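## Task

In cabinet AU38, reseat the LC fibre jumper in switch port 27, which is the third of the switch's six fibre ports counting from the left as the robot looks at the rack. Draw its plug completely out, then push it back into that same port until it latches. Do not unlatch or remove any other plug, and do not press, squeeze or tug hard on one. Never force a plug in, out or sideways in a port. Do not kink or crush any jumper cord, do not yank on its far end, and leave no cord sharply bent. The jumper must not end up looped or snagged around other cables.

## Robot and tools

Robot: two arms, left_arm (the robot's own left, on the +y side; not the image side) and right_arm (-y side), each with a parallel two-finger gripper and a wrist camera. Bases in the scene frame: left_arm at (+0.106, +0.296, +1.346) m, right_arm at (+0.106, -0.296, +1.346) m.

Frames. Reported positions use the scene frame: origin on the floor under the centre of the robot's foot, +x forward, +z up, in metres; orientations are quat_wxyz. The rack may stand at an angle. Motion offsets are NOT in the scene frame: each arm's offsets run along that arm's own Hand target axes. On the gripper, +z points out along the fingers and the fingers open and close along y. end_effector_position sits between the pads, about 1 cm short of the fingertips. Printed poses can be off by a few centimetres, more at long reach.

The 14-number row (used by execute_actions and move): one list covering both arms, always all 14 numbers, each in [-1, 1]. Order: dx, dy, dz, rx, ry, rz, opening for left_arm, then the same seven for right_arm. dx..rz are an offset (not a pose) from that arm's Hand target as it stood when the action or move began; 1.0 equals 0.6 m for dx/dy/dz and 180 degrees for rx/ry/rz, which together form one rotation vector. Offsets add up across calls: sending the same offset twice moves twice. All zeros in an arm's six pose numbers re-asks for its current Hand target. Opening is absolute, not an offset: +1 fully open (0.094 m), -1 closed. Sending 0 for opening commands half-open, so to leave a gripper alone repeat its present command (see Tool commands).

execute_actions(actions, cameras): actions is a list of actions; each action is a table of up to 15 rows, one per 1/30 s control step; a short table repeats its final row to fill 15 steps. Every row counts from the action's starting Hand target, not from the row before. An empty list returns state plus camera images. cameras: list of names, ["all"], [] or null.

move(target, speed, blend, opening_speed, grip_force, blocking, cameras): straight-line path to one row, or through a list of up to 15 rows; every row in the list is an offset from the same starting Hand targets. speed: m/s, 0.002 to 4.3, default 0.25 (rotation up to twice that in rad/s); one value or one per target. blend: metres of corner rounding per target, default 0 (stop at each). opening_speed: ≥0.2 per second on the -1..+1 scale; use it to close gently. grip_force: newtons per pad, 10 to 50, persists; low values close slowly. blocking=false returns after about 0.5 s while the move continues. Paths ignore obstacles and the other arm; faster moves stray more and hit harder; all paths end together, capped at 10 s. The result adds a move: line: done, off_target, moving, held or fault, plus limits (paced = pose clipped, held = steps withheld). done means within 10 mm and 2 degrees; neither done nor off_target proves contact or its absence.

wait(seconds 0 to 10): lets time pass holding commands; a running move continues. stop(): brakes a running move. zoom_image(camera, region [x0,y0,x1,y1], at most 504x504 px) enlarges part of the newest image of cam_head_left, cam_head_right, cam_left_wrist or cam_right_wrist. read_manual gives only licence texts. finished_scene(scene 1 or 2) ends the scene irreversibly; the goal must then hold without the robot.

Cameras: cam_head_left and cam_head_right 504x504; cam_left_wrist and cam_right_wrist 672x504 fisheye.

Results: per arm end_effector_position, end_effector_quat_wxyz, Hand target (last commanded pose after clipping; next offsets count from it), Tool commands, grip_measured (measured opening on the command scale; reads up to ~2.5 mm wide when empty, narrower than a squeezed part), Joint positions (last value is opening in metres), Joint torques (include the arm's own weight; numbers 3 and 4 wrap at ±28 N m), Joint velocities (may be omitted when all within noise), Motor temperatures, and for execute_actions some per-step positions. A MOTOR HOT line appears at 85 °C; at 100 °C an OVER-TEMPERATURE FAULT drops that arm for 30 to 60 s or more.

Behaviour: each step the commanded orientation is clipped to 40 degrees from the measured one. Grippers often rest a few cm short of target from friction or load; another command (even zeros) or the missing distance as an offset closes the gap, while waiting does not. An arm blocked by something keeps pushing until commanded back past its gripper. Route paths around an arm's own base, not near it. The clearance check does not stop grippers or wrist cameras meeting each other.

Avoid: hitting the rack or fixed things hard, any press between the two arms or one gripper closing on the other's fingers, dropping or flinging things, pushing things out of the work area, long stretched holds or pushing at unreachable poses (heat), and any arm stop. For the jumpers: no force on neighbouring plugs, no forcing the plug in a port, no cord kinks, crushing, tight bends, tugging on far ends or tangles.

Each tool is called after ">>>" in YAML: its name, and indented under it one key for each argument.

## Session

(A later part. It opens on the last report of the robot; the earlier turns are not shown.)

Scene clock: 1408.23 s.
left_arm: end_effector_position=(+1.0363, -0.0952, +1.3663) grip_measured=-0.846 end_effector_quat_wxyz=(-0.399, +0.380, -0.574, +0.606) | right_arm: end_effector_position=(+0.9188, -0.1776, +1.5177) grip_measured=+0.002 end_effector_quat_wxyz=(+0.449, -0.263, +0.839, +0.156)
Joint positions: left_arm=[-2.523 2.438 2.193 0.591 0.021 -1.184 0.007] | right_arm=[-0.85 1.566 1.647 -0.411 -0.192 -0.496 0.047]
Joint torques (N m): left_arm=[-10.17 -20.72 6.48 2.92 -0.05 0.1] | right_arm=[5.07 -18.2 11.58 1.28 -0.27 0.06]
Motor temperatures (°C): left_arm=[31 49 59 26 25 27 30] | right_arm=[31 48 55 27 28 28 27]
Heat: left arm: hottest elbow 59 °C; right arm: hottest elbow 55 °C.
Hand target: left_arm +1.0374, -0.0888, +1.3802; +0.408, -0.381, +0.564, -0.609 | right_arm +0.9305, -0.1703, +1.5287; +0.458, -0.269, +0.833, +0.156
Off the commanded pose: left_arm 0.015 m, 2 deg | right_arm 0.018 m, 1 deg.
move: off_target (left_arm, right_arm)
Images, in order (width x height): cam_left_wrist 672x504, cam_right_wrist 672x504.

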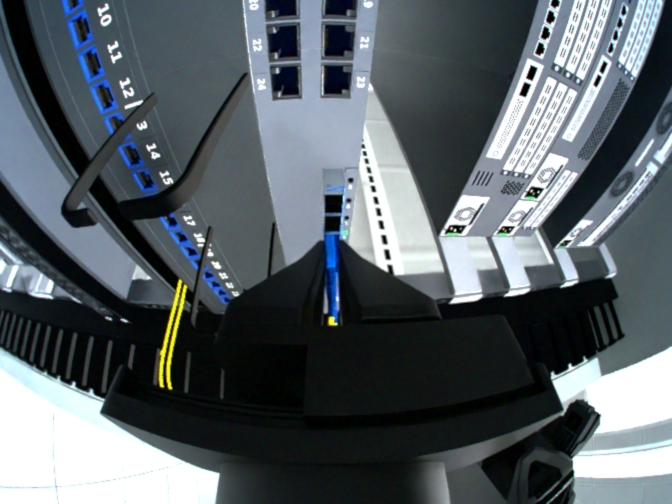

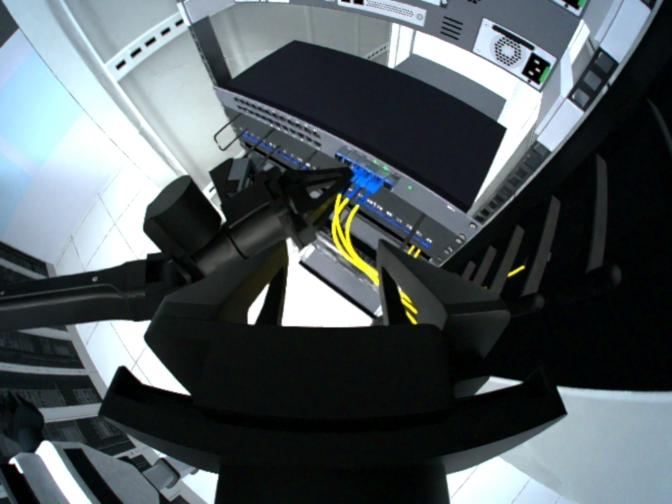

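>>> move:
  target: [0,0,0,0,0,0,-1,0,0,0,0,0,0,0]
  opening_speed: 0.4
  speed: 0.04

>>> move:
  target: [-0.0322,-0.0170,0.0780,0.004,-0.006,0,-1,0,0,0,0,0,0,0]
  speed: 0.06
  cameras: ["cam_left_wrist"]

>>> zoom_image:
  camera: "cam_left_wrist"
  region: [310, 210, 370, 270]

>>> move:
  target: [0.0277,0.0140,-0.0680,-0.003,0.004,0,-1,0,0,0,0,0,0,0]
  speed: 0.08
  cameras: ["cam_left_wrist"]

>>> zoom_image:
  camera: "cam_left_wrist"
  region: [310, 210, 370, 270]

Scene clock: 1416.40 s.
left_arm: end_effector_position=(+1.0363, -0.0952, +1.3663) grip_measured=-0.877 end_effector_quat_wxyz=(-0.399, +0.380, -0.574, +0.606) | right_arm: end_effector_position=(+0.9188, -0.1776, +1.5177) grip_measured=+0.002 end_effector_quat_wxyz=(+0.449, -0.263, +0.839, +0.156)
Joint positions: left_arm=[-2.523 2.438 2.193 0.591 0.021 -1.184 0.006] | right_arm=[-0.85 1.566 1.647 -0.411 -0.192 -0.496 0.047]
Joint torques (N m): left_arm=[-9.23 -21.42 6.64 2.91 -0.04 0.14] | right_arm=[5.07 -18.2 11.59 1.31 -0.26 0.06]
Motor temperatures (°C): left_arm=[31 50 59 26 25 27 30] | right_arm=[31 48 55 27 28 28 27]
Heat: left arm: hottest elbow 59 °C; right arm: hottest elbow 55 °C.
Hand target: left_arm +1.0374, -0.0888, +1.3802; +0.408, -0.381, +0.564, -0.609 | right_arm +0.9305, -0.1703, +1.5287; +0.458, -0.269, +0.833, +0.156
Off the commanded pose: left_arm 0.015 m, 2 deg | right_arm 0.018 m, 1 deg.
move: off_target (left_arm, right_arm)

Scene clock: 1417.50 s.
left_arm: end_effector_position=(+1.0380, -0.0959, +1.3666) grip_measured=-0.877 end_effector_quat_wxyz=(-0.396, +0.381, -0.577, +0.604) | right_arm: end_effector_position=(+0.9188, -0.1776, +1.5177) grip_measured=+0.002 end_effector_quat_wxyz=(+0.449, -0.263, +0.839, +0.156)
Joint positions: left_arm=[-2.523 2.438 2.202 0.571 0.021 -1.184 0.006] | right_arm=[-0.85 1.566 1.647 -0.411 -0.192 -0.496 0.047]
Joint torques (N m): left_arm=[-8.64 -18.32 16.84 -0.24 0.02 0.06] | right_arm=[5.13 -18.14 11.58 1.32 -0.26 0.06]
Motor temperatures (°C): left_arm=[31 50 59 26 25 27 30] | right_arm=[31 48 55 27 28 28 27]
Heat: left arm: hottest elbow 59 °C; right arm: hottest elbow 55 °C.
Hand target: left_arm +1.0872, -0.0881, +1.3939; +0.416, -0.384, +0.556, -0.609 | right_arm +0.9305, -0.1703, +1.5287; +0.458, -0.269, +0.833, +0.156
Off the commanded pose: left_arm 0.057 m, 3 deg | right_arm 0.018 m, 1 deg.
move: off_target (left_arm, right_arm)
Images, in order (width x height): cam_left_wrist 672x504.

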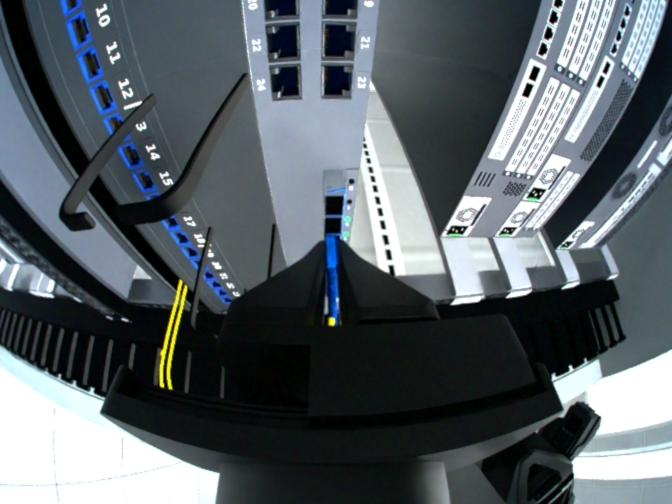

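Scaled by 8.400 from the camera's 672x504 image, which has a finer 960x720 frame.

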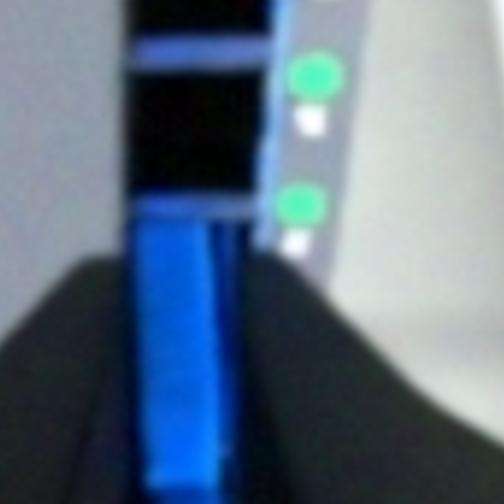

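Scene clock: 1418.20 s.
left_arm: end_effector_position=(+1.0381, -0.0948, +1.3681) grip_measured=-0.877 end_effector_quat_wxyz=(-0.399, +0.381, -0.574, +0.605) | right_arm: end_effector_position=(+0.9188, -0.1776, +1.5177) grip_measured=+0.002 end_effector_quat_wxyz=(+0.449, -0.263, +0.839, +0.156)
Joint positions: left_arm=[-2.523 2.438 2.201 0.581 0.019 -1.184 0.006] | right_arm=[-0.85 1.566 1.647 -0.411 -0.192 -0.496 0.047]
Joint torques (N m): left_arm=[-10.46 -19.43 8.8 2.56 -0.18 0.14] | right_arm=[5.25 -18.26 11.59 1.35 -0.26 0.05]
Motor temperatures (°C): left_arm=[31 50 59 26 25 27 30] | right_arm=[31 48 56 27 28 28 27]
Heat: left arm: hottest elbow 59 °C; right arm: hottest elbow 56 °C.
Hand target: left_arm +1.0439, -0.0896, +1.3821; +0.410, -0.382, +0.562, -0.608 | right_arm +0.9305, -0.1703, +1.5287; +0.458, -0.269, +0.833, +0.156
Off the commanded pose: left_arm 0.016 m, 2 deg | right_arm 0.018 m, 1 deg.
move: off_target (left_arm, right_arm)
Images, in order (width x height): cam_left_wrist 672x504.

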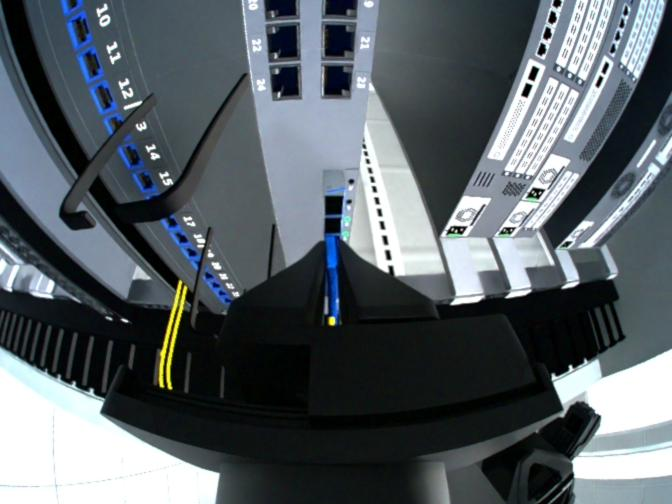

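Scaled by 8.400 from the camera's 672x504 image, which has a finer 960x720 frame.

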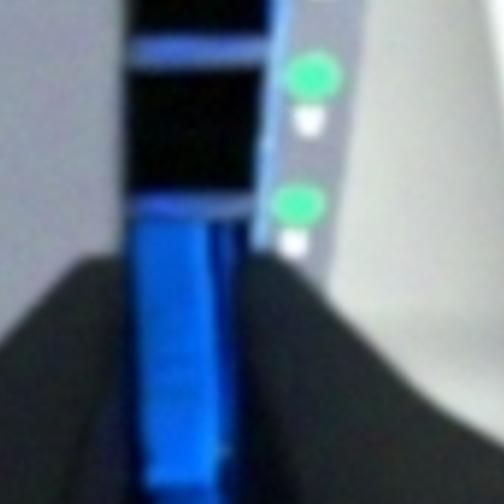

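>>> move:
  target: [0,0,0,0,0,0,-0.835,0,0,0,0,0,0,0]
  opening_speed: 0.2
  speed: 0.04
  cameras: ["cam_left_wrist"]

>>> zoom_image:
  camera: "cam_left_wrist"
  region: [310, 210, 370, 270]

>>> move:
  target: [0,0,0,0,0,0,-0.815,0,0,0,0,0,0,0]
  opening_speed: 0.2
  speed: 0.04
  cameras: ["cam_left_wrist"]

>>> zoom_image:
  camera: "cam_left_wrist"
  region: [310, 210, 370, 270]

Scene clock: 1422.27 s.
left_arm: end_effector_position=(+1.0381, -0.0949, +1.3682) grip_measured=-0.835 end_effector_quat_wxyz=(-0.400, +0.381, -0.574, +0.605) | right_arm: end_effector_position=(+0.9188, -0.1776, +1.5177) grip_measured=+0.002 end_effector_quat_wxyz=(+0.449, -0.263, +0.839, +0.156)
Joint positions: left_arm=[-2.523 2.438 2.201 0.581 0.017 -1.184 0.008] | right_arm=[-0.85 1.566 1.647 -0.411 -0.192 -0.496 0.047]
Joint torques (N m): left_arm=[-10.52 -19.49 8.47 2.69 -0.09 0.18] | right_arm=[5.25 -18.14 11.58 1.31 -0.26 0.06]
Motor temperatures (°C): left_arm=[31 50 59 26 25 27 30] | right_arm=[31 48 56 27 28 28 27]
Heat: left arm: hottest elbow 59 °C; right arm: hottest elbow 56 °C.
Hand target: left_arm +1.0440, -0.0893, +1.3821; +0.411, -0.382, +0.562, -0.608 | right_arm +0.9305, -0.1703, +1.5287; +0.458, -0.269, +0.833, +0.156
Off the commanded pose: left_arm 0.016 m, 2 deg | right_arm 0.018 m, 1 deg.
move: off_target (left_arm, right_arm)
Images, in order (width x height): cam_left_wrist 672x504.

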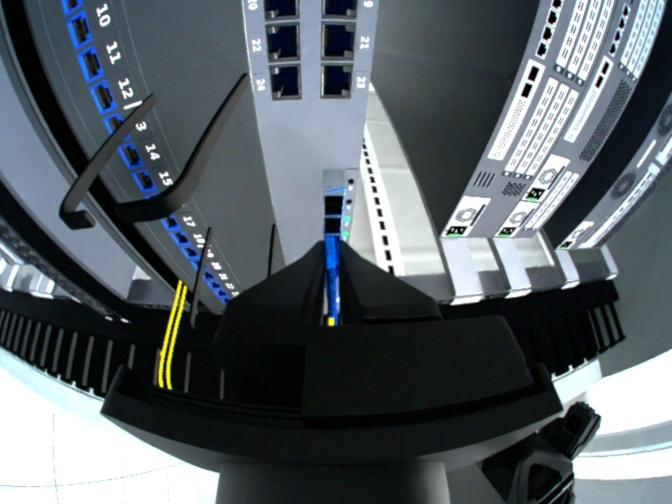

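Scaled by 8.400 from the camera's 672x504 image, which has a finer 960x720 frame.

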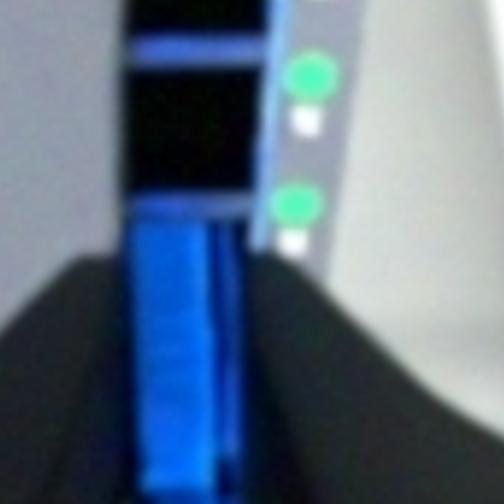

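Scene clock: 1422.77 s.
left_arm: end_effector_position=(+1.0380, -0.0950, +1.3683) grip_measured=-0.817 end_effector_quat_wxyz=(-0.400, +0.382, -0.574, +0.604) | right_arm: end_effector_position=(+0.9188, -0.1776, +1.5177) grip_measured=+0.002 end_effector_quat_wxyz=(+0.449, -0.263, +0.839, +0.156)
Joint positions: left_arm=[-2.523 2.438 2.201 0.581 0.016 -1.184 0.009] | right_arm=[-0.85 1.566 1.647 -0.411 -0.192 -0.496 0.047]
Joint torques (N m): left_arm=[-9.11 -19.9 8.55 2.59 -0.03 0.13] | right_arm=[5.19 -18.2 11.55 1.35 -0.26 0.06]
Motor temperatures (°C): left_arm=[31 50 59 26 25 27 30] | right_arm=[31 48 56 27 28 28 27]
Heat: left arm: hottest elbow 59 °C; right arm: hottest elbow 56 °C.
Hand target: left_arm +1.0439, -0.0895, +1.3822; +0.411, -0.382, +0.562, -0.608 | right_arm +0.9305, -0.1703, +1.5287; +0.458, -0.269, +0.833, +0.156
Off the commanded pose: left_arm 0.016 m, 2 deg | right_arm 0.018 m, 1 deg.
move: off_target (left_arm, right_arm)
Images, in order (width x height): cam_left_wrist 672x504.

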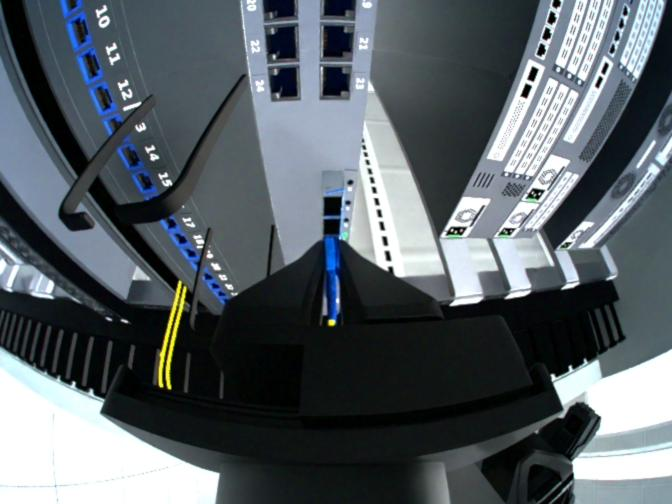

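Scaled by 8.400 from the camera's 672x504 image, which has a finer 960x720 frame.

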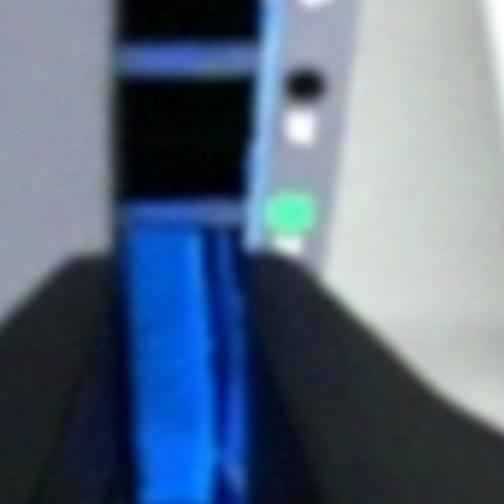

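>>> move:
  target: [0,0,0,0,0,0,-0.66,0,0,0,0,0,0,0]
  opening_speed: 0.6
  speed: 0.04

>>> move:
  target: [0.0080,-0.0085,-0.0195,0,0,0,-0.66,0,0,0,0,0,0,0]
  speed: 0.04
  cameras: ["cam_left_wrist"]

>>> zoom_image:
  camera: "cam_left_wrist"
  region: [280, 190, 390, 290]

Scene clock: 1427.87 s.
left_arm: end_effector_position=(+1.0384, -0.0942, +1.3679) grip_measured=-0.663 end_effector_quat_wxyz=(-0.401, +0.384, -0.573, +0.603) | right_arm: end_effector_position=(+0.9188, -0.1776, +1.5177) grip_measured=+0.002 end_effector_quat_wxyz=(+0.449, -0.263, +0.839, +0.156)
Joint positions: left_arm=[-2.523 2.438 2.201 0.581 0.011 -1.184 0.016] | right_arm=[-0.85 1.566 1.647 -0.411 -0.192 -0.496 0.047]
Joint torques (N m): left_arm=[-9.35 -19.9 8.47 2.69 0.25 0.12] | right_arm=[5.19 -18.14 11.6 1.35 -0.25 0.06]
Motor temperatures (°C): left_arm=[31 51 59 26 25 27 30] | right_arm=[31 48 56 27 28 28 27]
Heat: left arm: hottest elbow 59 °C; right arm: hottest elbow 56 °C.
Hand target: left_arm +1.0439, -0.0895, +1.3822; +0.410, -0.382, +0.562, -0.608 | right_arm +0.9305, -0.1703, +1.5287; +0.458, -0.269, +0.833, +0.156
Off the commanded pose: left_arm 0.016 m, 2 deg | right_arm 0.018 m, 1 deg.
move: off_target (left_arm, right_arm)

Scene clock: 1428.93 s.
left_arm: end_effector_position=(+1.0310, -0.0923, +1.3620) grip_measured=-0.662 end_effector_quat_wxyz=(-0.402, +0.386, -0.573, +0.601) | right_arm: end_effector_position=(+0.9188, -0.1776, +1.5177) grip_measured=+0.002 end_effector_quat_wxyz=(+0.449, -0.263, +0.839, +0.156)
Joint positions: left_arm=[-2.523 2.424 2.155 0.612 0.004 -1.184 0.016] | right_arm=[-0.85 1.566 1.647 -0.411 -0.192 -0.496 0.047]
Joint torques (N m): left_arm=[-9.82 -21.07 6.72 2.93 0.22 0.13] | right_arm=[5.13 -18.2 11.59 1.32 -0.26 0.07]
Motor temperatures (°C): left_arm=[31 51 59 26 25 27 30] | right_arm=[31 48 56 27 28 28 27]
Heat: left arm: hottest elbow 59 °C; right arm: hottest elbow 56 °C.
Hand target: left_arm +1.0309, -0.0895, +1.3864; +0.410, -0.382, +0.562, -0.608 | right_arm +0.9305, -0.1703, +1.5287; +0.458, -0.269, +0.833, +0.156
Off the commanded pose: left_arm 0.025 m, 2 deg | right_arm 0.018 m, 1 deg.
move: off_target (left_arm, right_arm)
Images, in order (width x height): cam_left_wrist 672x504.

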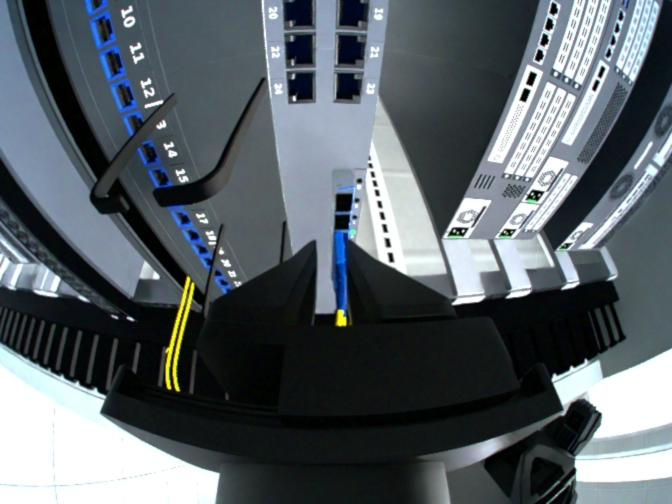

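Scaled by 4.582 from the camera's 672x504 image, which has a finer 960x720 frame.

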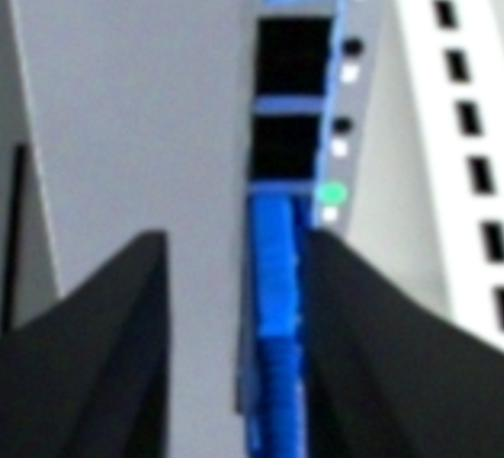

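>>> move:
  target: [0,0,0,0,0,0,-0.93,0,0,0,0,0,0,0]
  opening_speed: 0.3
  speed: 0.04

>>> move:
  target: [0,0,0,0,0,0,-0.86,0,0,0,0,0,0,0]
  opening_speed: 0.4
  speed: 0.04

>>> move:
  target: [0,0,0,0,0,0,-1,0,0,0,0,0,0,0]
  opening_speed: 0.4
  speed: 0.04
  cameras: ["cam_left_wrist"]

>>> zoom_image:
  camera: "cam_left_wrist"
  region: [310, 210, 370, 270]

Scene clock: 1434.87 s.
left_arm: end_effector_position=(+1.0320, -0.0907, +1.3662) grip_measured=-0.919 end_effector_quat_wxyz=(-0.404, +0.386, -0.571, +0.602) | right_arm: end_effector_position=(+0.9188, -0.1776, +1.5177) grip_measured=+0.002 end_effector_quat_wxyz=(+0.449, -0.263, +0.839, +0.156)
Joint positions: left_arm=[-2.523 2.42 2.155 0.614 0.003 -1.184 0.004] | right_arm=[-0.85 1.566 1.647 -0.411 -0.192 -0.496 0.047]
Joint torques (N m): left_arm=[-10.29 -21.01 6.54 2.65 0.22 0.14] | right_arm=[5.19 -18.2 11.59 1.32 -0.26 0.06]
Motor temperatures (°C): left_arm=[31 50 59 26 25 27 30] | right_arm=[31 48 56 27 28 28 27]
Heat: left arm: hottest elbow 59 °C; right arm: hottest elbow 56 °C.
Hand target: left_arm +1.0310, -0.0895, +1.3864; +0.410, -0.382, +0.562, -0.608 | right_arm +0.9305, -0.1703, +1.5287; +0.458, -0.269, +0.833, +0.156
Off the commanded pose: left_arm 0.020 m, 2 deg | right_arm 0.018 m, 1 deg.
move: off_target (left_arm, right_arm)

Scene clock: 1435.37 s.
left_arm: end_effector_position=(+1.0318, -0.0908, +1.3658) grip_measured=-0.862 end_effector_quat_wxyz=(-0.403, +0.386, -0.571, +0.602) | right_arm: end_effector_position=(+0.9188, -0.1776, +1.5177) grip_measured=+0.002 end_effector_quat_wxyz=(+0.449, -0.263, +0.839, +0.156)
Joint positions: left_arm=[-2.523 2.42 2.154 0.614 0.003 -1.184 0.006] | right_arm=[-0.85 1.566 1.647 -0.411 -0.192 -0.496 0.047]
Joint torques (N m): left_arm=[-9.88 -20.72 6.53 2.81 0.28 0.16] | right_arm=[5.07 -18.08 11.6 1.32 -0.26 0.06]
Motor temperatures (°C): left_arm=[31 50 58 26 25 27 30] | right_arm=[31 48 56 27 28 28 27]
Heat: left arm: hottest elbow 58 °C; right arm: hottest elbow 56 °C.
Hand target: left_arm +1.0309, -0.0896, +1.3862; +0.410, -0.382, +0.562, -0.608 | right_arm +0.9305, -0.1703, +1.5287; +0.458, -0.269, +0.833, +0.156
Off the commanded pose: left_arm 0.021 m, 2 deg | right_arm 0.018 m, 1 deg.
move: off_target (left_arm, right_arm)

Scene clock: 1435.93 s.
left_arm: end_effector_position=(+1.0318, -0.0908, +1.3658) grip_measured=-0.919 end_effector_quat_wxyz=(-0.403, +0.386, -0.571, +0.602) | right_arm: end_effector_position=(+0.9188, -0.1776, +1.5177) grip_measured=+0.002 end_effector_quat_wxyz=(+0.449, -0.263, +0.839, +0.156)
Joint positions: left_arm=[-2.523 2.42 2.154 0.614 0.003 -1.184 0.004] | right_arm=[-0.85 1.566 1.647 -0.411 -0.192 -0.496 0.047]
Joint torques (N m): left_arm=[-10.23 -20.72 6.42 2.85 0.18 0.14] | right_arm=[5.13 -18.08 11.58 1.33 -0.25 0.06]
Motor temperatures (°C): left_arm=[31 50 58 26 25 27 30] | right_arm=[31 48 56 27 28 28 27]
Heat: left arm: hottest elbow 58 °C; right arm: hottest elbow 56 °C.
Hand target: left_arm +1.0309, -0.0896, +1.3862; +0.410, -0.382, +0.562, -0.608 | right_arm +0.9305, -0.1703, +1.5287; +0.458, -0.269, +0.833, +0.156
Off the commanded pose: left_arm 0.020 m, 2 deg | right_arm 0.018 m, 1 deg.
move: off_target (left_arm, right_arm)
Images, in order (width x height): cam_left_wrist 672x504.

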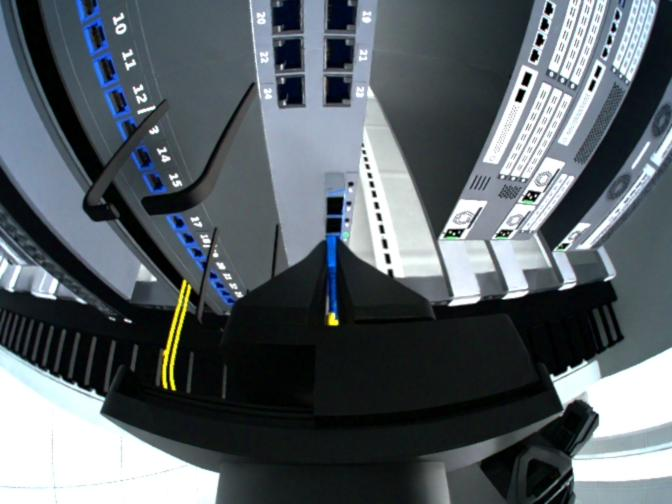

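Scaled by 8.400 from the camera's 672x504 image, which has a finer 960x720 frame.

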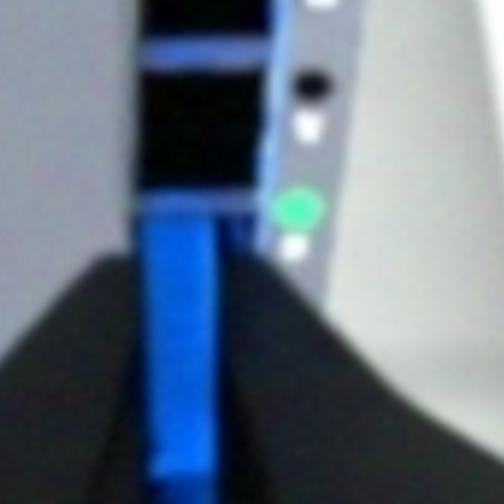

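>>> move:
  target: [-0.0284,0.0100,0.0670,0.0,-0.006,0,-1,0,0,0,0,0,0,0]
  speed: 0.06
  cameras: ["cam_left_wrist"]

>>> zoom_image:
  camera: "cam_left_wrist"
  region: [310, 210, 370, 270]

Scene clock: 1439.93 s.
left_arm: end_effector_position=(+1.0347, -0.0922, +1.3655) grip_measured=-0.922 end_effector_quat_wxyz=(-0.402, +0.386, -0.574, +0.600) | right_arm: end_effector_position=(+0.9188, -0.1776, +1.5177) grip_measured=+0.002 end_effector_quat_wxyz=(+0.449, -0.263, +0.839, +0.156)
Joint positions: left_arm=[-2.523 2.427 2.174 0.596 0.003 -1.184 0.004] | right_arm=[-0.85 1.566 1.647 -0.411 -0.192 -0.496 0.047]
Joint torques (N m): left_arm=[-9.23 -16.62 16.31 -0.23 0.21 0.11] | right_arm=[5.3 -18.26 11.58 1.33 -0.27 0.05]
Motor temperatures (°C): left_arm=[31 49 58 26 25 27 30] | right_arm=[31 48 56 27 28 28 27]
Heat: left arm: hottest elbow 58 °C; right arm: hottest elbow 56 °C.
Hand target: left_arm +1.0749, -0.0888, +1.3832; +0.416, -0.388, +0.558, -0.605 | right_arm +0.9305, -0.1703, +1.5287; +0.458, -0.269, +0.833, +0.156
Off the commanded pose: left_arm 0.044 m, 2 deg | right_arm 0.018 m, 1 deg.
move: off_target (left_arm, right_arm)
Images, in order (width x height): cam_left_wrist 672x504.

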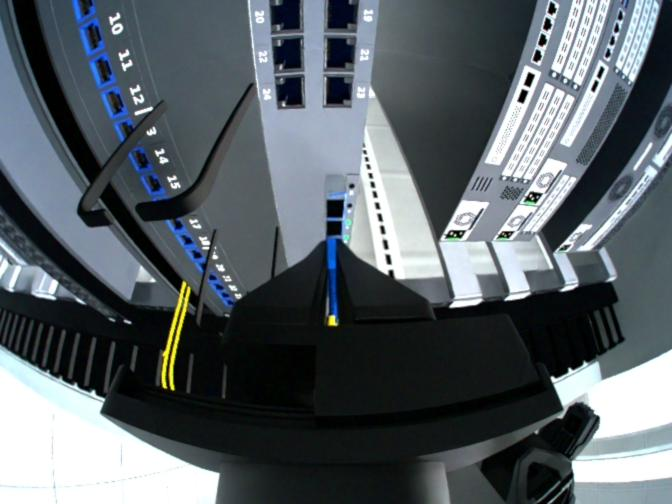

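Scaled by 8.400 from the camera's 672x504 image, which has a finer 960x720 frame.

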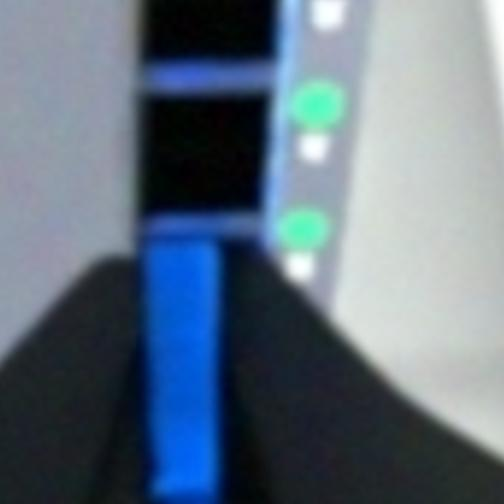

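>>> move:
  target: [-0.0079,-0.003,0.0185,0.0,-0.004,0,-1,0,0,0,0,0,0,0]
  speed: 0.06
  cameras: ["cam_left_wrist","cam_right_wrist"]

>>> zoom_image:
  camera: "cam_left_wrist"
  region: [310, 210, 370, 270]

>>> zoom_image:
  camera: "cam_right_wrist"
  region: [334, 150, 384, 192]

Scene clock: 1443.40 s.
left_arm: end_effector_position=(+1.0368, -0.0921, +1.3658) grip_measured=-0.919 end_effector_quat_wxyz=(-0.403, +0.388, -0.572, +0.600) | right_arm: end_effector_position=(+0.9188, -0.1776, +1.5177) grip_measured=+0.002 end_effector_quat_wxyz=(+0.449, -0.263, +0.839, +0.156)
Joint positions: left_arm=[-2.523 2.434 2.187 0.592 -0.001 -1.184 0.004] | right_arm=[-0.85 1.566 1.647 -0.411 -0.192 -0.496 0.047]
Joint torques (N m): left_arm=[-8.82 -16.26 17.7 -0.55 -0.03 0.03] | right_arm=[5.01 -18.2 11.58 1.32 -0.25 0.06]
Motor temperatures (°C): left_arm=[31 50 59 26 25 27 30] | right_arm=[31 48 56 27 28 28 27]
Heat: left arm: hottest elbow 59 °C; right arm: hottest elbow 56 °C.
Hand target: left_arm +1.0868, -0.0882, +1.3859; +0.419, -0.392, +0.555, -0.602 | right_arm +0.9305, -0.1703, +1.5287; +0.458, -0.269, +0.833, +0.156
Off the commanded pose: left_arm 0.054 m, 3 deg | right_arm 0.018 m, 1 deg.
move: off_target (left_arm, right_arm)
Images, in order (width x height): cam_left_wrist 672x504, cam_right_wrist 672x504.

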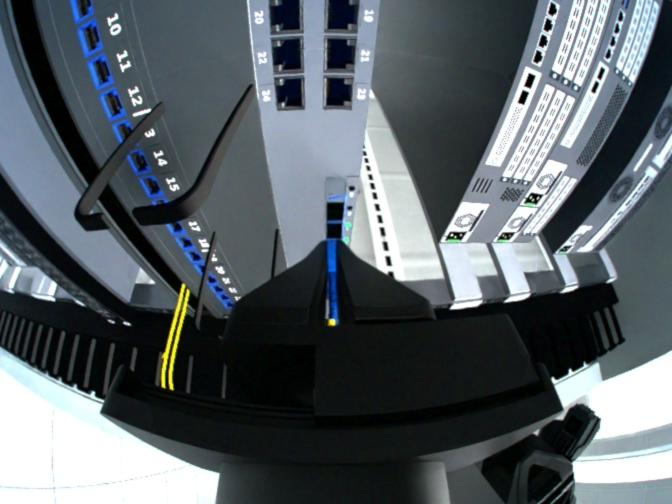

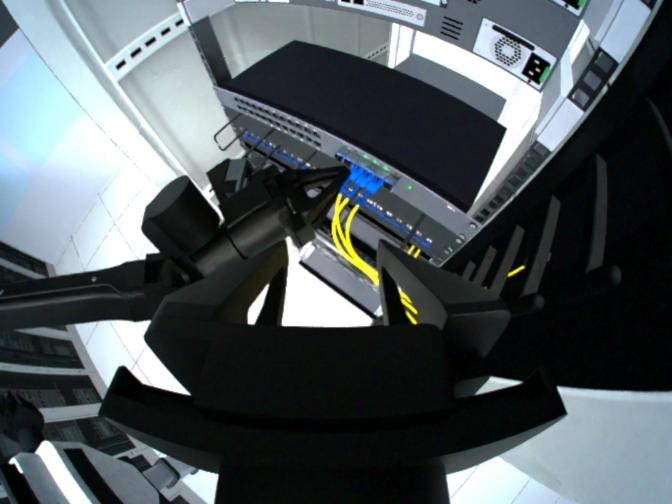

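Scaled by 8.400 from the camera's 672x504 image, which has a finer 960x720 frame.

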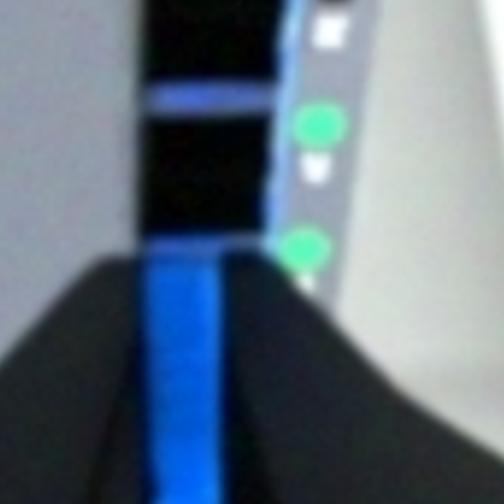

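Scaled by 10.080 from the camera's 672x504 image, which has a finer 960x720 frame.

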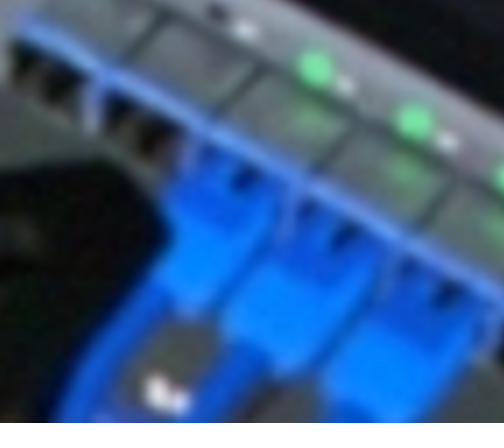

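>>> move:
  target: [0.0284,0.0060,-0.0680,0.0,0.004,0,-1,0,0,0,0,0,0,0]
  speed: 0.08

>>> move:
  target: [0,0,0,0,0,0,-0.85,0,0,0,0,0,0,0]
  opening_speed: 0.2
  speed: 0.04
  cameras: ["cam_left_wrist","cam_right_wrist"]

>>> zoom_image:
  camera: "cam_left_wrist"
  region: [310, 210, 370, 270]

>>> zoom_image:
  camera: "cam_right_wrist"
  region: [334, 150, 384, 192]

Scene clock: 1448.63 s.
left_arm: end_effector_position=(+1.0372, -0.0905, +1.3680) grip_measured=-0.919 end_effector_quat_wxyz=(-0.407, +0.388, -0.568, +0.601) | right_arm: end_effector_position=(+0.9188, -0.1776, +1.5177) grip_measured=+0.002 end_effector_quat_wxyz=(+0.449, -0.263, +0.839, +0.156)
Joint positions: left_arm=[-2.523 2.434 2.187 0.604 -0.005 -1.184 0.004] | right_arm=[-0.85 1.566 1.647 -0.411 -0.192 -0.496 0.047]
Joint torques (N m): left_arm=[-9.52 -18.55 9.5 2.11 -0.02 0.13] | right_arm=[5.25 -18.2 11.59 1.33 -0.25 0.05]
Motor temperatures (°C): left_arm=[31 49 60 26 25 27 30] | right_arm=[31 48 56 27 28 28 27]
Heat: left arm: hottest elbow 60 °C; right arm: hottest elbow 56 °C.
Hand target: left_arm +1.0430, -0.0904, +1.3793; +0.416, -0.388, +0.558, -0.605 | right_arm +0.9305, -0.1703, +1.5287; +0.458, -0.269, +0.833, +0.156
Off the commanded pose: left_arm 0.013 m, 2 deg | right_arm 0.018 m, 1 deg.
move: off_target (left_arm, right_arm)

Scene clock: 1449.80 s.
left_arm: end_effector_position=(+1.0374, -0.0899, +1.3670) grip_measured=-0.852 end_effector_quat_wxyz=(-0.408, +0.390, -0.567, +0.599) | right_arm: end_effector_position=(+0.9188, -0.1776, +1.5177) grip_measured=+0.002 end_effector_quat_wxyz=(+0.449, -0.263, +0.839, +0.156)
Joint positions: left_arm=[-2.523 2.435 2.187 0.605 -0.01 -1.184 0.007] | right_arm=[-0.85 1.566 1.647 -0.411 -0.192 -0.496 0.047]
Joint torques (N m): left_arm=[-10.4 -19.43 9.43 2.39 0.27 0.19] | right_arm=[5.13 -18.02 11.55 1.36 -0.26 0.06]
Motor temperatures (°C): left_arm=[31 49 60 26 25 27 30] | right_arm=[31 48 56 27 28 28 27]
Heat: left arm: hottest elbow 60 °C; right arm: hottest elbow 56 °C.
Hand target: left_arm +1.0430, -0.0904, +1.3793; +0.416, -0.388, +0.558, -0.605 | right_arm +0.9305, -0.1703, +1.5287; +0.458, -0.269, +0.833, +0.156
Off the commanded pose: left_arm 0.014 m, 2 deg | right_arm 0.018 m, 1 deg.
move: off_target (left_arm, right_arm)
Images, in order (width x height): cam_left_wrist 672x504, cam_right_wrist 672x504.

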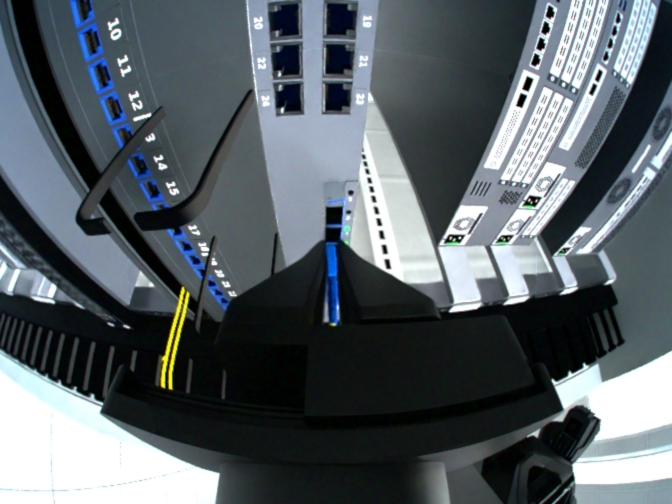

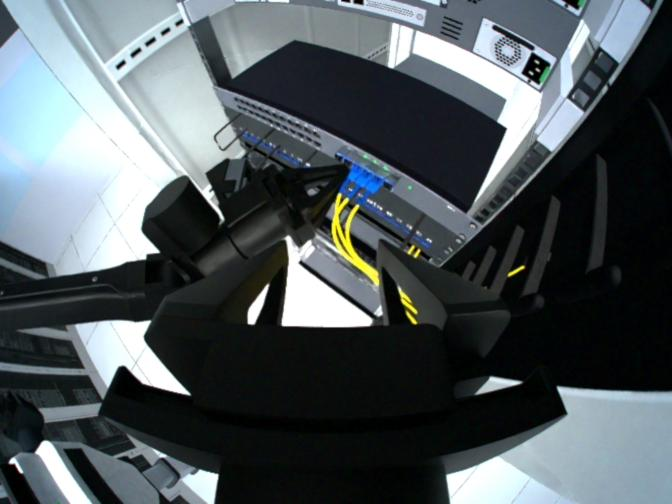

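Scaled by 8.400 from the camera's 672x504 image, which has a finer 960x720 frame.

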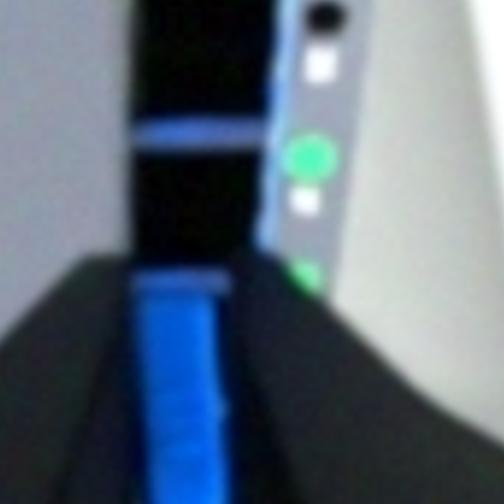

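Scaled by 10.080 from the camera's 672x504 image, which has a finer 960x720 frame.

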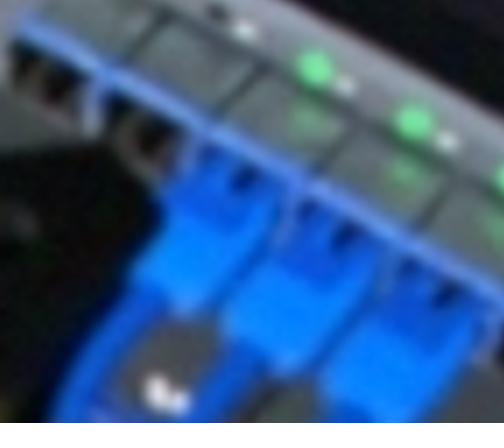

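>>> move:
  target: [0,0,0,0,0,0,-0.6,0,0,0,0,0,0,0]
  opening_speed: 0.4
  speed: 0.04
  cameras: ["cam_left_wrist","cam_right_wrist"]

>>> zoom_image:
  camera: "cam_left_wrist"
  region: [280, 190, 390, 290]

>>> zoom_image:
  camera: "cam_right_wrist"
  region: [334, 150, 384, 192]

Scene clock: 1453.17 s.
left_arm: end_effector_position=(+1.0370, -0.0900, +1.3640) grip_measured=-0.603 end_effector_quat_wxyz=(-0.408, +0.392, -0.568, +0.597) | right_arm: end_effector_position=(+0.9188, -0.1776, +1.5177) grip_measured=+0.002 end_effector_quat_wxyz=(+0.449, -0.263, +0.839, +0.156)
Joint positions: left_arm=[-2.523 2.438 2.187 0.605 -0.016 -1.184 0.019] | right_arm=[-0.85 1.566 1.647 -0.411 -0.192 -0.496 0.047]
Joint torques (N m): left_arm=[-10.11 -19.08 9.17 2.14 0.53 0.12] | right_arm=[5.13 -18.2 11.59 1.32 -0.26 0.07]
Motor temperatures (°C): left_arm=[31 49 60 26 25 27 30] | right_arm=[31 48 56 27 28 28 27]
Heat: left arm: hottest elbow 60 °C; right arm: hottest elbow 56 °C.
Hand target: left_arm +1.0431, -0.0903, +1.3795; +0.416, -0.388, +0.558, -0.605 | right_arm +0.9305, -0.1703, +1.5287; +0.458, -0.269, +0.833, +0.156
Off the commanded pose: left_arm 0.016 m, 2 deg | right_arm 0.018 m, 1 deg.
move: off_target (left_arm, right_arm)
Images, in order (width x height): cam_left_wrist 672x504, cam_right_wrist 672x504.

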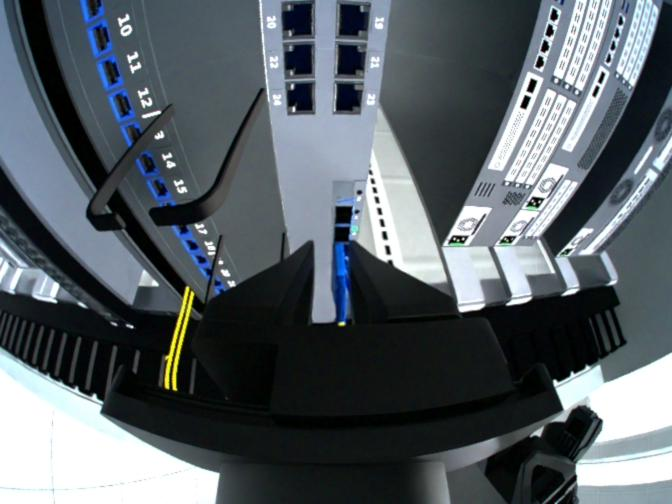

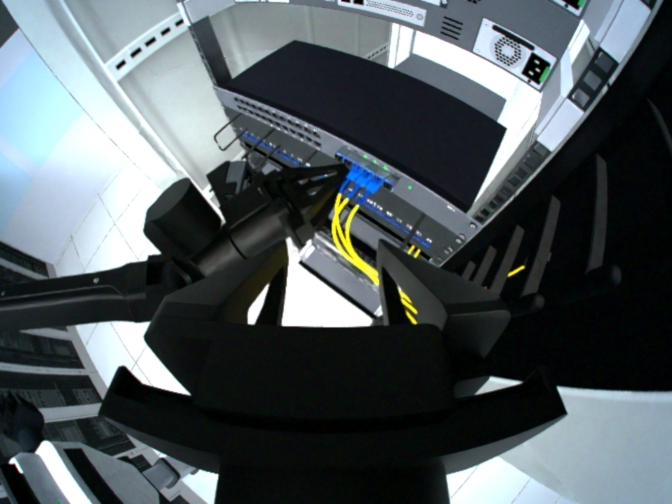

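Scaled by 4.582 from the camera's 672x504 image, which has a finer 960x720 frame.

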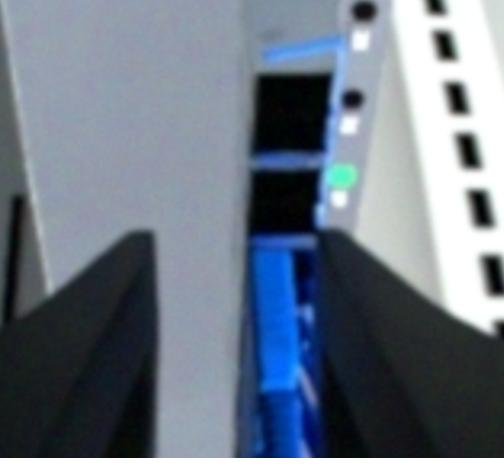

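Scaled by 10.080 from the camera's 672x504 image, which has a finer 960x720 frame.

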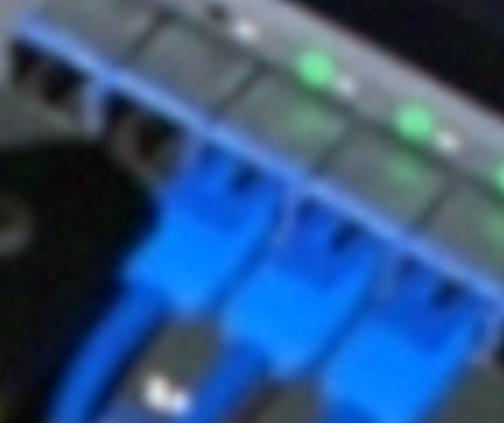

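>>> move:
  target: [0,0,0,0,0,0,-0.1,0,0,0,0,0,0,0]
  opening_speed: 0.8
  speed: 0.04

>>> move:
  target:
    - [0.0260,-0.0315,-0.0920,0,0,0,-0.1,0,0,0,0,0,0,0]
    - [-0.0134,-0.0482,-0.2560,0,0,0,-0.1,0,0,0,0,0,0,0]
  speed: [0.06,0.15]
  blend: [0.01,0]
  cameras: ["all"]

>>> zoom_image:
  camera: "cam_right_wrist"
  region: [322, 140, 402, 208]

>>> zoom_image:
  camera: "cam_head_right"
  region: [215, 245, 295, 305]

>>> zoom_image:
  camera: "cam_left_wrist"
  region: [260, 110, 370, 230]

Scene clock: 1459.07 s.
left_arm: end_effector_position=(+1.0360, -0.0911, +1.3599) grip_measured=-0.103 end_effector_quat_wxyz=(-0.407, +0.393, -0.570, +0.596) | right_arm: end_effector_position=(+0.9188, -0.1776, +1.5177) grip_measured=+0.002 end_effector_quat_wxyz=(+0.449, -0.263, +0.839, +0.156)
Joint positions: left_arm=[-2.523 2.442 2.187 0.605 -0.015 -1.184 0.042] | right_arm=[-0.85 1.566 1.647 -0.411 -0.192 -0.496 0.047]
Joint torques (N m): left_arm=[-9.88 -19.9 9.24 2.37 0.44 0.11] | right_arm=[5.07 -18.14 11.59 1.35 -0.25 0.07]
Motor temperatures (°C): left_arm=[31 49 59 26 25 27 30] | right_arm=[31 48 56 27 28 28 27]
Heat: left arm: hottest elbow 59 °C; right arm: hottest elbow 56 °C.
Hand target: left_arm +1.0430, -0.0903, +1.3794; +0.416, -0.388, +0.558, -0.605 | right_arm +0.9305, -0.1703, +1.5287; +0.458, -0.269, +0.833, +0.156
Off the commanded pose: left_arm 0.021 m, 2 deg | right_arm 0.018 m, 1 deg.
move: off_target (left_arm, right_arm)

Scene clock: 1461.50 s.
left_arm: end_effector_position=(+0.8982, -0.0372, +1.3804) grip_measured=-0.102 end_effector_quat_wxyz=(-0.405, +0.391, -0.568, +0.600) | right_arm: end_effector_position=(+0.9188, -0.1776, +1.5177) grip_measured=+0.002 end_effector_quat_wxyz=(+0.449, -0.263, +0.839, +0.156)
Joint positions: left_arm=[-2.539 2.096 1.464 0.984 -0.023 -1.184 0.042] | right_arm=[-0.85 1.566 1.647 -0.411 -0.192 -0.496 0.047]
Joint torques (N m): left_arm=[-7.71 -17.67 4.83 2.66 0.49 0.19] | right_arm=[4.95 -18.32 11.6 1.31 -0.26 0.06]
Motor temperatures (°C): left_arm=[31 50 59 26 25 27 30] | right_arm=[31 48 56 27 28 28 27]
Heat: left arm: hottest elbow 59 °C; right arm: hottest elbow 56 °C.
Hand target: left_arm +0.9006, -0.0278, +1.3962; +0.416, -0.388, +0.558, -0.605 | right_arm +0.9305, -0.1703, +1.5287; +0.458, -0.269, +0.833, +0.156
Off the commanded pose: left_arm 0.019 m, 2 deg | right_arm 0.018 m, 1 deg.
move: off_target (left_arm, right_arm)

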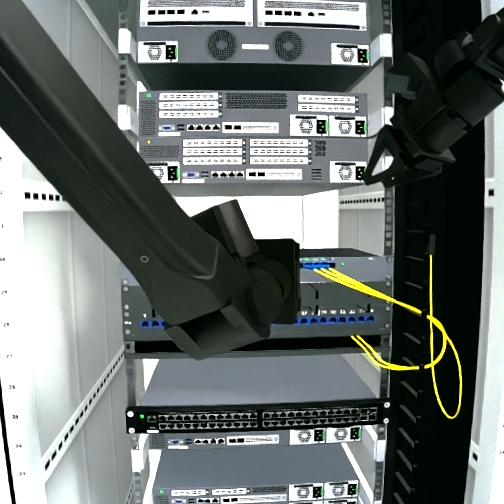

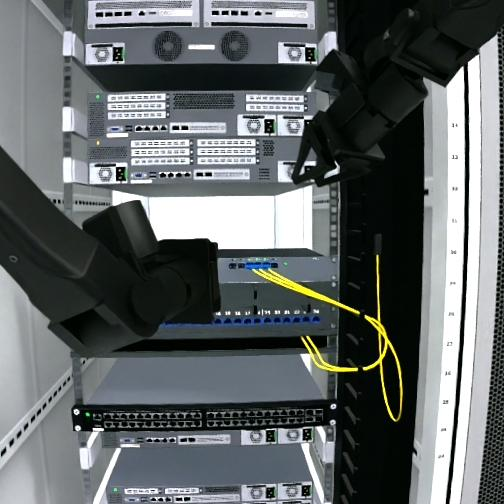

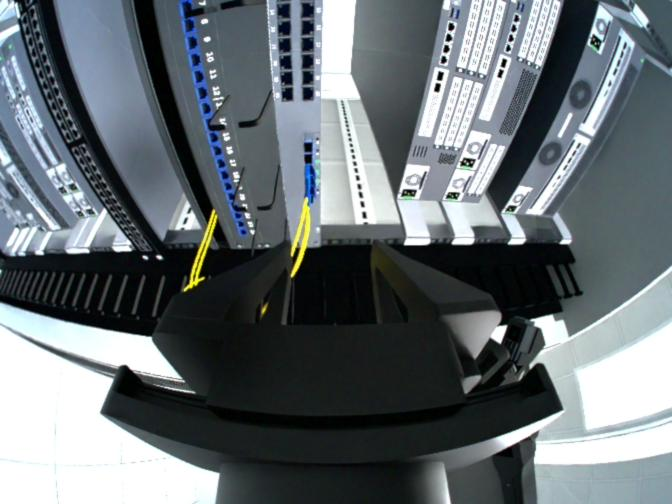

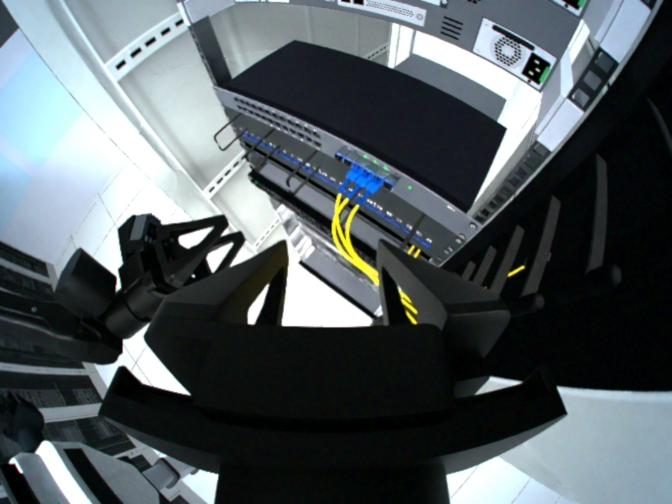

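Scaled by 6.300 from the camera's 672x504 image, which has a finer 960x720 frame.

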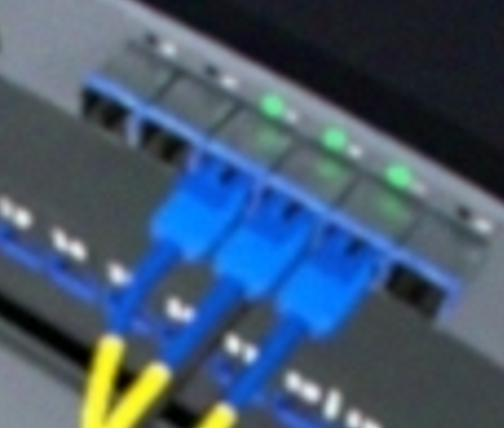

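Scaled by 6.300 from the camera's 504x504 image, which has a finer 720x720 frame.

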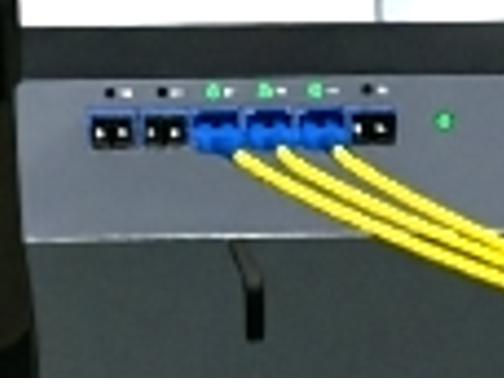

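Scaled by 4.200 from the camera's 672x504 image, which has a finer 960x720 frame.

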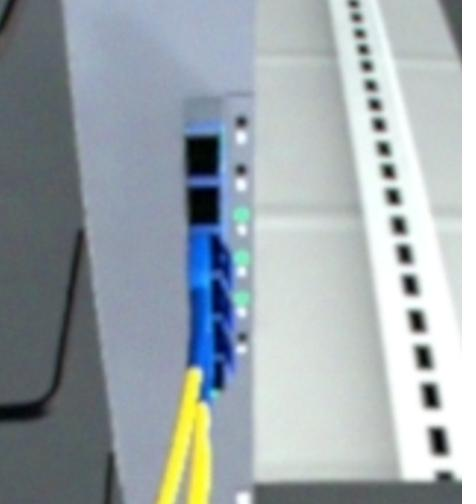

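>>> finished_scene:
  scene: 2

The scene is finished: the task was done.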